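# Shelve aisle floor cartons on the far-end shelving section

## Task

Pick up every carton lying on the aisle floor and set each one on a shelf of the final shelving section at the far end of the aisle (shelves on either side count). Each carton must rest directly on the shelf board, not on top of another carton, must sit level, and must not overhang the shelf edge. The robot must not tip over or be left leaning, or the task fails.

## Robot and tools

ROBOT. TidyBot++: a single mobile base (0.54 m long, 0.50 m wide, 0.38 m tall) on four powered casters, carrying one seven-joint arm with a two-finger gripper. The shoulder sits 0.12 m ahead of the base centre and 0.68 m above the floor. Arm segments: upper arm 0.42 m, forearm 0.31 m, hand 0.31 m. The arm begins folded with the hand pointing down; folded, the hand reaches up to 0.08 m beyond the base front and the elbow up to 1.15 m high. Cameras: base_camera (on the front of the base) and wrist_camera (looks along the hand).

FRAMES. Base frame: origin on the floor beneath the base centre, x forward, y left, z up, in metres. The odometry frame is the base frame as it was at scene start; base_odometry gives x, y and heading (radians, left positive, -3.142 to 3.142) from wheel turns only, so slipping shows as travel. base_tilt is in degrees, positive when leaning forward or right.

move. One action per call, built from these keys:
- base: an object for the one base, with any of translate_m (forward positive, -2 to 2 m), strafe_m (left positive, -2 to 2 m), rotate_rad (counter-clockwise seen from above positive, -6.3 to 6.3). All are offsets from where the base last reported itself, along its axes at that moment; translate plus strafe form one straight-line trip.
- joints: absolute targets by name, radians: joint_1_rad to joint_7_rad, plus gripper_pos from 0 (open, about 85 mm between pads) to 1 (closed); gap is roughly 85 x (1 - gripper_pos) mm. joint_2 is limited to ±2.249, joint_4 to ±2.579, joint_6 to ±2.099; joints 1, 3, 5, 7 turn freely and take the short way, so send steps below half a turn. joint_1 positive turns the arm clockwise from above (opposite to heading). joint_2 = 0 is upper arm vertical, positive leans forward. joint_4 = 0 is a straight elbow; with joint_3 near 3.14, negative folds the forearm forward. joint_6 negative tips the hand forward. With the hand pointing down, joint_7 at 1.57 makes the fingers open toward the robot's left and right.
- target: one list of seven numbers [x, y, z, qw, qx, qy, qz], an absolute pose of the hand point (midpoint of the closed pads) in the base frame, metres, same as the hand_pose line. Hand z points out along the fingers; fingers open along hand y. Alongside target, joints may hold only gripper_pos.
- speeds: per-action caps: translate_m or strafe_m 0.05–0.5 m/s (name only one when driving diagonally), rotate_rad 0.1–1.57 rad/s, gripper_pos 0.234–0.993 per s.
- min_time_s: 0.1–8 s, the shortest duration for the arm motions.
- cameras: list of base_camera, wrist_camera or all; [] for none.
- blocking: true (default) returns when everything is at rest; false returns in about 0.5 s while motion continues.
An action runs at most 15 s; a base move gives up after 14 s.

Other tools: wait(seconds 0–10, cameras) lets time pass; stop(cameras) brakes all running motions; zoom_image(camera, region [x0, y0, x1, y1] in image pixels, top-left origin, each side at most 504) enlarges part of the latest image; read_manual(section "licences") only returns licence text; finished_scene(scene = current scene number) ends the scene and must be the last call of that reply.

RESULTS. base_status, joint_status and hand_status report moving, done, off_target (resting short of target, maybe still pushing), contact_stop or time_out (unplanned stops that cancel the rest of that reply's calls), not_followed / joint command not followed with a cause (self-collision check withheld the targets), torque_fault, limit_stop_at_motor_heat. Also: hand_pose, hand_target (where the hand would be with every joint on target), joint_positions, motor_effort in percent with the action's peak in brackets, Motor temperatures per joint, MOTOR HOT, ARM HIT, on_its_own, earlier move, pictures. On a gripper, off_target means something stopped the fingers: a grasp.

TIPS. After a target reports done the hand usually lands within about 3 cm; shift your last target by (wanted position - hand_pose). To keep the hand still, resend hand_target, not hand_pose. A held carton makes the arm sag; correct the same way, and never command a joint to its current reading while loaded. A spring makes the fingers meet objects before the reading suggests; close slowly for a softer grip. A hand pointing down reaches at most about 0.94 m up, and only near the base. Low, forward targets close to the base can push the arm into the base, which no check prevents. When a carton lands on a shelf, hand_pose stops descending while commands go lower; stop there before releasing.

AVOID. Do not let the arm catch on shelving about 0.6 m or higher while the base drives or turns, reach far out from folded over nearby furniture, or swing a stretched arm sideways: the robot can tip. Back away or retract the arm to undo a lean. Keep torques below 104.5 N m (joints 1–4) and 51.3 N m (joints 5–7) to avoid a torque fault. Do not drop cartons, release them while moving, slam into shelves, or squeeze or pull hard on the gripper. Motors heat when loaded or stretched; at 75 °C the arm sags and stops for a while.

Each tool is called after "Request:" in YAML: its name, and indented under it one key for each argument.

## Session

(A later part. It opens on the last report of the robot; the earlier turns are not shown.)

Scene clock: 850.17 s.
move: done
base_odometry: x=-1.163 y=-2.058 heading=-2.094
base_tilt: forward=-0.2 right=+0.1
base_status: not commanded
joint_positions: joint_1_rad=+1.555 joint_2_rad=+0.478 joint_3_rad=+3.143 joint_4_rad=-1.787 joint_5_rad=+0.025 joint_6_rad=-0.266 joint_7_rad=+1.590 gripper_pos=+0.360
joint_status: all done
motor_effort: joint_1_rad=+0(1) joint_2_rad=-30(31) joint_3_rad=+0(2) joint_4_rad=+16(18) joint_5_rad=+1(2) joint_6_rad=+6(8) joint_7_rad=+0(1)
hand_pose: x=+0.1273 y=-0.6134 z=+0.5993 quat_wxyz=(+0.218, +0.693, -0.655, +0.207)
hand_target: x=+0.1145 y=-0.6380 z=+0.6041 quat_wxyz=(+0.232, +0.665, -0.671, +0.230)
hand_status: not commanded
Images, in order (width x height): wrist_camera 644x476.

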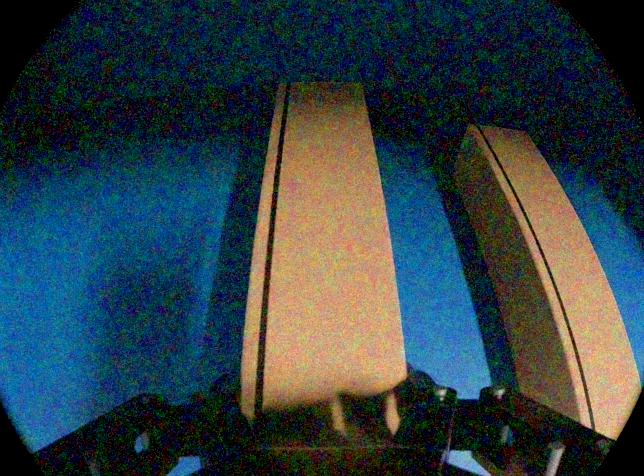

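Request:
move:
  joints: {"joint_2_rad": 0.532, "joint_4_rad": -1.82, "joint_6_rad": -0.15}
  min_time_s: 2

Request:
move:
  joints: {"joint_2_rad": 0.546, "joint_4_rad": -1.831, "joint_6_rad": -0.125}
  min_time_s: 1.5

Request:
move:
  joints: {"joint_2_rad": 0.556, "joint_4_rad": -1.839, "joint_6_rad": -0.107}
  min_time_s: 1.5
  cameras: ["wrist_camera"]

Scene clock: 862.43 s.
move: done
base_odometry: x=-1.163 y=-2.058 heading=-2.094
base_tilt: forward=-0.2 right=+0.1
base_status: not commanded
joint_positions: joint_1_rad=+1.555 joint_2_rad=+0.497 joint_3_rad=+3.143 joint_4_rad=-1.809 joint_5_rad=+0.025 joint_6_rad=-0.208 joint_7_rad=+1.590 gripper_pos=+0.360
joint_status: all done
motor_effort: joint_1_rad=+0(1) joint_2_rad=-30(31) joint_3_rad=+1(1) joint_4_rad=+15(17) joint_5_rad=+1(2) joint_6_rad=+8(8) joint_7_rad=+0(1)
hand_pose: x=+0.1277 y=-0.6164 z=+0.5884 quat_wxyz=(+0.223, +0.691, -0.653, +0.213)
hand_target: x=+0.1146 y=-0.6224 z=+0.5733 quat_wxyz=(+0.223, +0.668, -0.674, +0.221)
hand_status: not commanded
pictures: none

Scene clock: 864.23 s.
move: done
base_odometry: x=-1.163 y=-2.058 heading=-2.094
base_tilt: forward=-0.2 right=+0.1
base_status: not commanded
joint_positions: joint_1_rad=+1.555 joint_2_rad=+0.511 joint_3_rad=+3.143 joint_4_rad=-1.819 joint_5_rad=+0.025 joint_6_rad=-0.183 joint_7_rad=+1.590 gripper_pos=+0.360
joint_status: all done
motor_effort: joint_1_rad=+0(1) joint_2_rad=-30(31) joint_3_rad=+1(2) joint_4_rad=+15(17) joint_5_rad=+1(2) joint_6_rad=+5(8) joint_7_rad=+0(1)
hand_pose: x=+0.1279 y=-0.6167 z=+0.5807 quat_wxyz=(+0.224, +0.691, -0.653, +0.214)
hand_target: x=+0.1146 y=-0.6219 z=+0.5648 quat_wxyz=(+0.223, +0.668, -0.674, +0.221)
hand_status: not commanded
pictures: none

Scene clock: 866.03 s.
move: done
base_odometry: x=-1.163 y=-2.058 heading=-2.094
base_tilt: forward=-0.2 right=+0.1
base_status: not commanded
joint_positions: joint_1_rad=+1.555 joint_2_rad=+0.521 joint_3_rad=+3.143 joint_4_rad=-1.827 joint_5_rad=+0.025 joint_6_rad=-0.165 joint_7_rad=+1.590 gripper_pos=+0.360
joint_status: all done
motor_effort: joint_1_rad=+0(1) joint_2_rad=-30(31) joint_3_rad=+1(1) joint_4_rad=+15(16) joint_5_rad=+1(2) joint_6_rad=+7(8) joint_7_rad=+0(1)
hand_pose: x=+0.1281 y=-0.6165 z=+0.5747 quat_wxyz=(+0.224, +0.691, -0.653, +0.214)
hand_target: x=+0.1146 y=-0.6214 z=+0.5587 quat_wxyz=(+0.223, +0.668, -0.674, +0.221)
hand_status: not commanded
Images, in order (width x height): wrist_camera 644x476.

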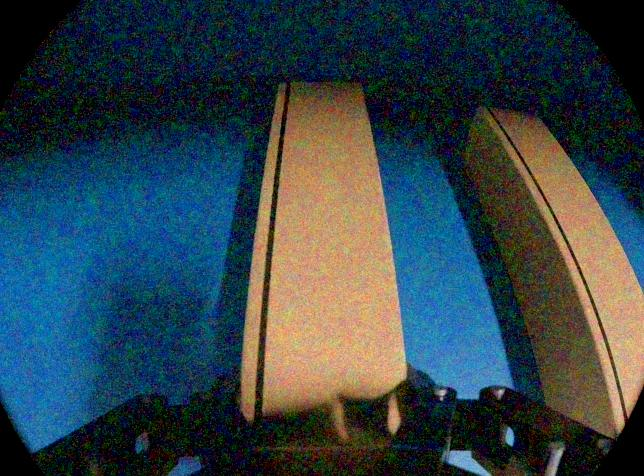

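Request:
move:
  joints: {"joint_2_rad": 0.565, "joint_4_rad": -1.845, "joint_6_rad": -0.098}
  min_time_s: 1.2

Request:
move:
  joints: {"joint_2_rad": 0.574, "joint_4_rad": -1.851, "joint_6_rad": -0.083}
  min_time_s: 1.2

Request:
move:
  joints: {"joint_2_rad": 0.582, "joint_4_rad": -1.857, "joint_6_rad": -0.069}
  min_time_s: 1.2
  cameras: ["wrist_camera"]

Scene clock: 874.03 s.
move: done
base_odometry: x=-1.163 y=-2.058 heading=-2.094
base_tilt: forward=-0.2 right=+0.1
base_status: not commanded
joint_positions: joint_1_rad=+1.555 joint_2_rad=+0.524 joint_3_rad=+3.143 joint_4_rad=-1.831 joint_5_rad=+0.025 joint_6_rad=-0.155 joint_7_rad=+1.590 gripper_pos=+0.360
joint_status: all done
motor_effort: joint_1_rad=+0(1) joint_2_rad=-30(31) joint_3_rad=+1(2) joint_4_rad=+15(17) joint_5_rad=+1(2) joint_6_rad=+6(8) joint_7_rad=+0(1)
hand_pose: x=+0.1282 y=-0.6168 z=+0.5726 quat_wxyz=(+0.224, +0.691, -0.653, +0.215)
hand_target: x=+0.1146 y=-0.6196 z=+0.5524 quat_wxyz=(+0.221, +0.669, -0.675, +0.219)
hand_status: not commanded
pictures: none

Scene clock: 875.53 s.
move: done
base_odometry: x=-1.163 y=-2.058 heading=-2.094
base_tilt: forward=-0.2 right=+0.1
base_status: not commanded
joint_positions: joint_1_rad=+1.555 joint_2_rad=+0.527 joint_3_rad=+3.143 joint_4_rad=-1.834 joint_5_rad=+0.025 joint_6_rad=-0.138 joint_7_rad=+1.590 gripper_pos=+0.360
joint_status: all done
motor_effort: joint_1_rad=+0(1) joint_2_rad=-29(31) joint_3_rad=+1(2) joint_4_rad=+14(16) joint_5_rad=+1(2) joint_6_rad=+6(7) joint_7_rad=+0(1)
hand_pose: x=+0.1283 y=-0.6192 z=+0.5728 quat_wxyz=(+0.228, +0.690, -0.651, +0.218)
hand_target: x=+0.1146 y=-0.6192 z=+0.5472 quat_wxyz=(+0.221, +0.669, -0.675, +0.219)
hand_status: not commanded
pictures: none

Scene clock: 877.03 s.
move: done
base_odometry: x=-1.163 y=-2.058 heading=-2.094
base_tilt: forward=-0.2 right=+0.1
base_status: not commanded
joint_positions: joint_1_rad=+1.555 joint_2_rad=+0.529 joint_3_rad=+3.143 joint_4_rad=-1.838 joint_5_rad=+0.025 joint_6_rad=-0.122 joint_7_rad=+1.590 gripper_pos=+0.360
joint_status: all done
motor_effort: joint_1_rad=+0(1) joint_2_rad=-28(29) joint_3_rad=+1(1) joint_4_rad=+14(15) joint_5_rad=+1(2) joint_6_rad=+7(7) joint_7_rad=+0(1)
hand_pose: x=+0.1285 y=-0.6212 z=+0.5730 quat_wxyz=(+0.231, +0.689, -0.650, +0.222)
hand_target: x=+0.1147 y=-0.6187 z=+0.5425 quat_wxyz=(+0.221, +0.669, -0.675, +0.219)
hand_status: not commanded
Images, in order (width x height): wrist_camera 644x476.

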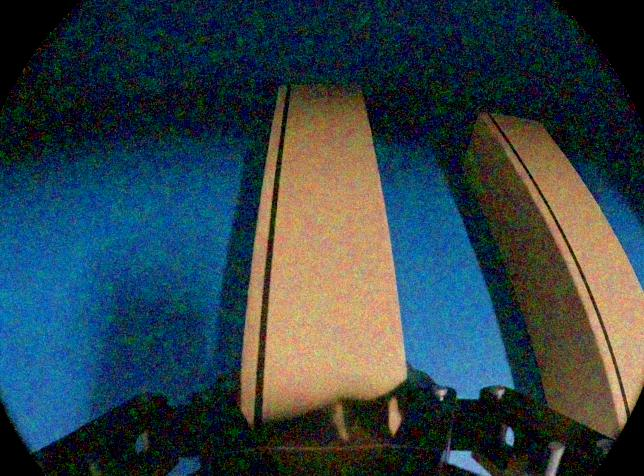

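Request:
move:
  joints: {"joint_2_rad": 0.55, "joint_4_rad": -1.84}
  min_time_s: 1

Request:
move:
  joints: {"gripper_pos": 0.1}
  speeds: {"gripper_pos": 0.3}

Request:
move:
  joints: {"joint_2_rad": 0.4, "joint_4_rad": -1.75, "joint_6_rad": -0.33, "gripper_pos": 0.0}
  min_time_s: 2
  cameras: ["wrist_camera"]

Request:
move:
  joints: {"joint_2_rad": -0.372, "joint_4_rad": -2.545, "joint_6_rad": -0.358}
  min_time_s: 3
  cameras: ["wrist_camera"]

Scene clock: 885.03 s.
move: done
base_odometry: x=-1.163 y=-2.058 heading=-2.094
base_tilt: forward=-0.2 right=+0.1
base_status: not commanded
joint_positions: joint_1_rad=+1.555 joint_2_rad=+0.529 joint_3_rad=+3.143 joint_4_rad=-1.838 joint_5_rad=+0.025 joint_6_rad=-0.122 joint_7_rad=+1.590 gripper_pos=+0.360
joint_status: all done
motor_effort: joint_1_rad=+0(1) joint_2_rad=-27(29) joint_3_rad=+1(2) joint_4_rad=+14(14) joint_5_rad=+1(2) joint_6_rad=+6(7) joint_7_rad=+0(1)
hand_pose: x=+0.1285 y=-0.6212 z=+0.5729 quat_wxyz=(+0.231, +0.689, -0.650, +0.222)
hand_target: x=+0.1145 y=-0.6309 z=+0.5693 quat_wxyz=(+0.238, +0.663, -0.669, +0.236)
hand_status: not commanded
pictures: none

Scene clock: 886.50 s.
move: done
base_odometry: x=-1.163 y=-2.058 heading=-2.094
base_tilt: forward=-0.2 right=+0.1
base_status: not commanded
joint_positions: joint_1_rad=+1.555 joint_2_rad=+0.529 joint_3_rad=+3.143 joint_4_rad=-1.838 joint_5_rad=+0.025 joint_6_rad=-0.122 joint_7_rad=+1.590 gripper_pos=+0.102
joint_status: all done
motor_effort: joint_1_rad=+0(1) joint_2_rad=-30(31) joint_3_rad=+1(2) joint_4_rad=+14(15) joint_5_rad=+1(2) joint_6_rad=+6(7) joint_7_rad=+0(1)
hand_pose: x=+0.1285 y=-0.6212 z=+0.5729 quat_wxyz=(+0.231, +0.689, -0.650, +0.222)
hand_target: x=+0.1145 y=-0.6309 z=+0.5693 quat_wxyz=(+0.238, +0.663, -0.669, +0.236)
hand_status: not commanded
pictures: none

Scene clock: 888.83 s.
move: done
base_odometry: x=-1.163 y=-2.058 heading=-2.094
base_tilt: forward=-0.2 right=+0.1
base_status: not commanded
joint_positions: joint_1_rad=+1.555 joint_2_rad=+0.450 joint_3_rad=+3.143 joint_4_rad=-1.777 joint_5_rad=+0.025 joint_6_rad=-0.283 joint_7_rad=+1.590 gripper_pos=+0.001
joint_status: all done
motor_effort: joint_1_rad=+0(1) joint_2_rad=-30(31) joint_3_rad=+0(1) joint_4_rad=+16(16) joint_5_rad=+1(2) joint_6_rad=+6(7) joint_7_rad=-1(1)
hand_pose: x=+0.1272 y=-0.6157 z=+0.6177 quat_wxyz=(+0.225, +0.691, -0.653, +0.214)
hand_target: x=+0.1147 y=-0.6182 z=+0.6517 quat_wxyz=(+0.231, +0.666, -0.672, +0.229)
hand_status: not commanded
Images, in order (width x height): wrist_camera 644x476.

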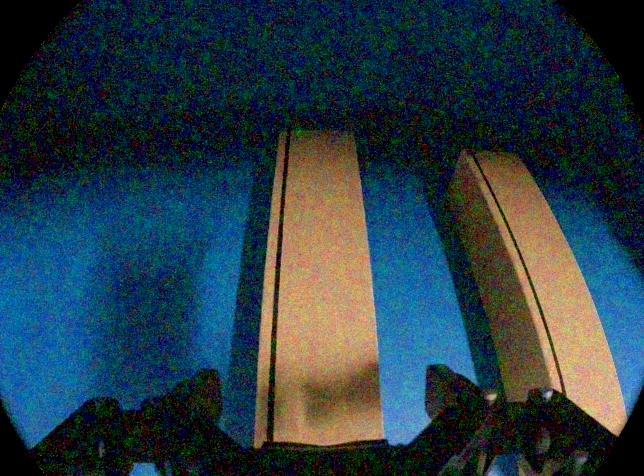

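Scene clock: 892.13 s.
move: done
base_odometry: x=-1.163 y=-2.058 heading=-2.094
base_tilt: forward=-0.2 right=+0.1
base_status: not commanded
joint_positions: joint_1_rad=+1.555 joint_2_rad=-0.349 joint_3_rad=+3.143 joint_4_rad=-2.536 joint_5_rad=+0.025 joint_6_rad=-0.315 joint_7_rad=+1.590 gripper_pos=+0.001
joint_status: all done
motor_effort: joint_1_rad=+0(1) joint_2_rad=-4(31) joint_3_rad=+1(2) joint_4_rad=+16(17) joint_5_rad=+2(2) joint_6_rad=+6(8) joint_7_rad=+0(1)
hand_pose: x=+0.1223 y=-0.2983 z=+0.6455 quat_wxyz=(+0.228, +0.689, -0.653, +0.217)
hand_target: x=+0.1177 y=-0.2846 z=+0.6407 quat_wxyz=(+0.214, +0.671, -0.677, +0.212)
hand_status: not commanded
Images, in order (width x height): wrist_camera 644x476.

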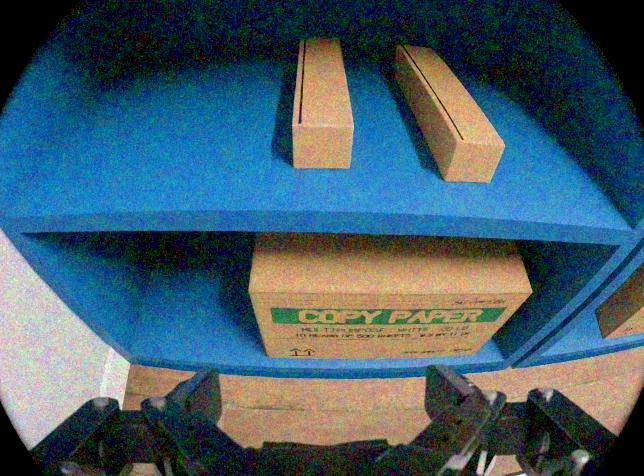

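Request:
finished_scene:
  scene: 1

The scene is finished: the task was done.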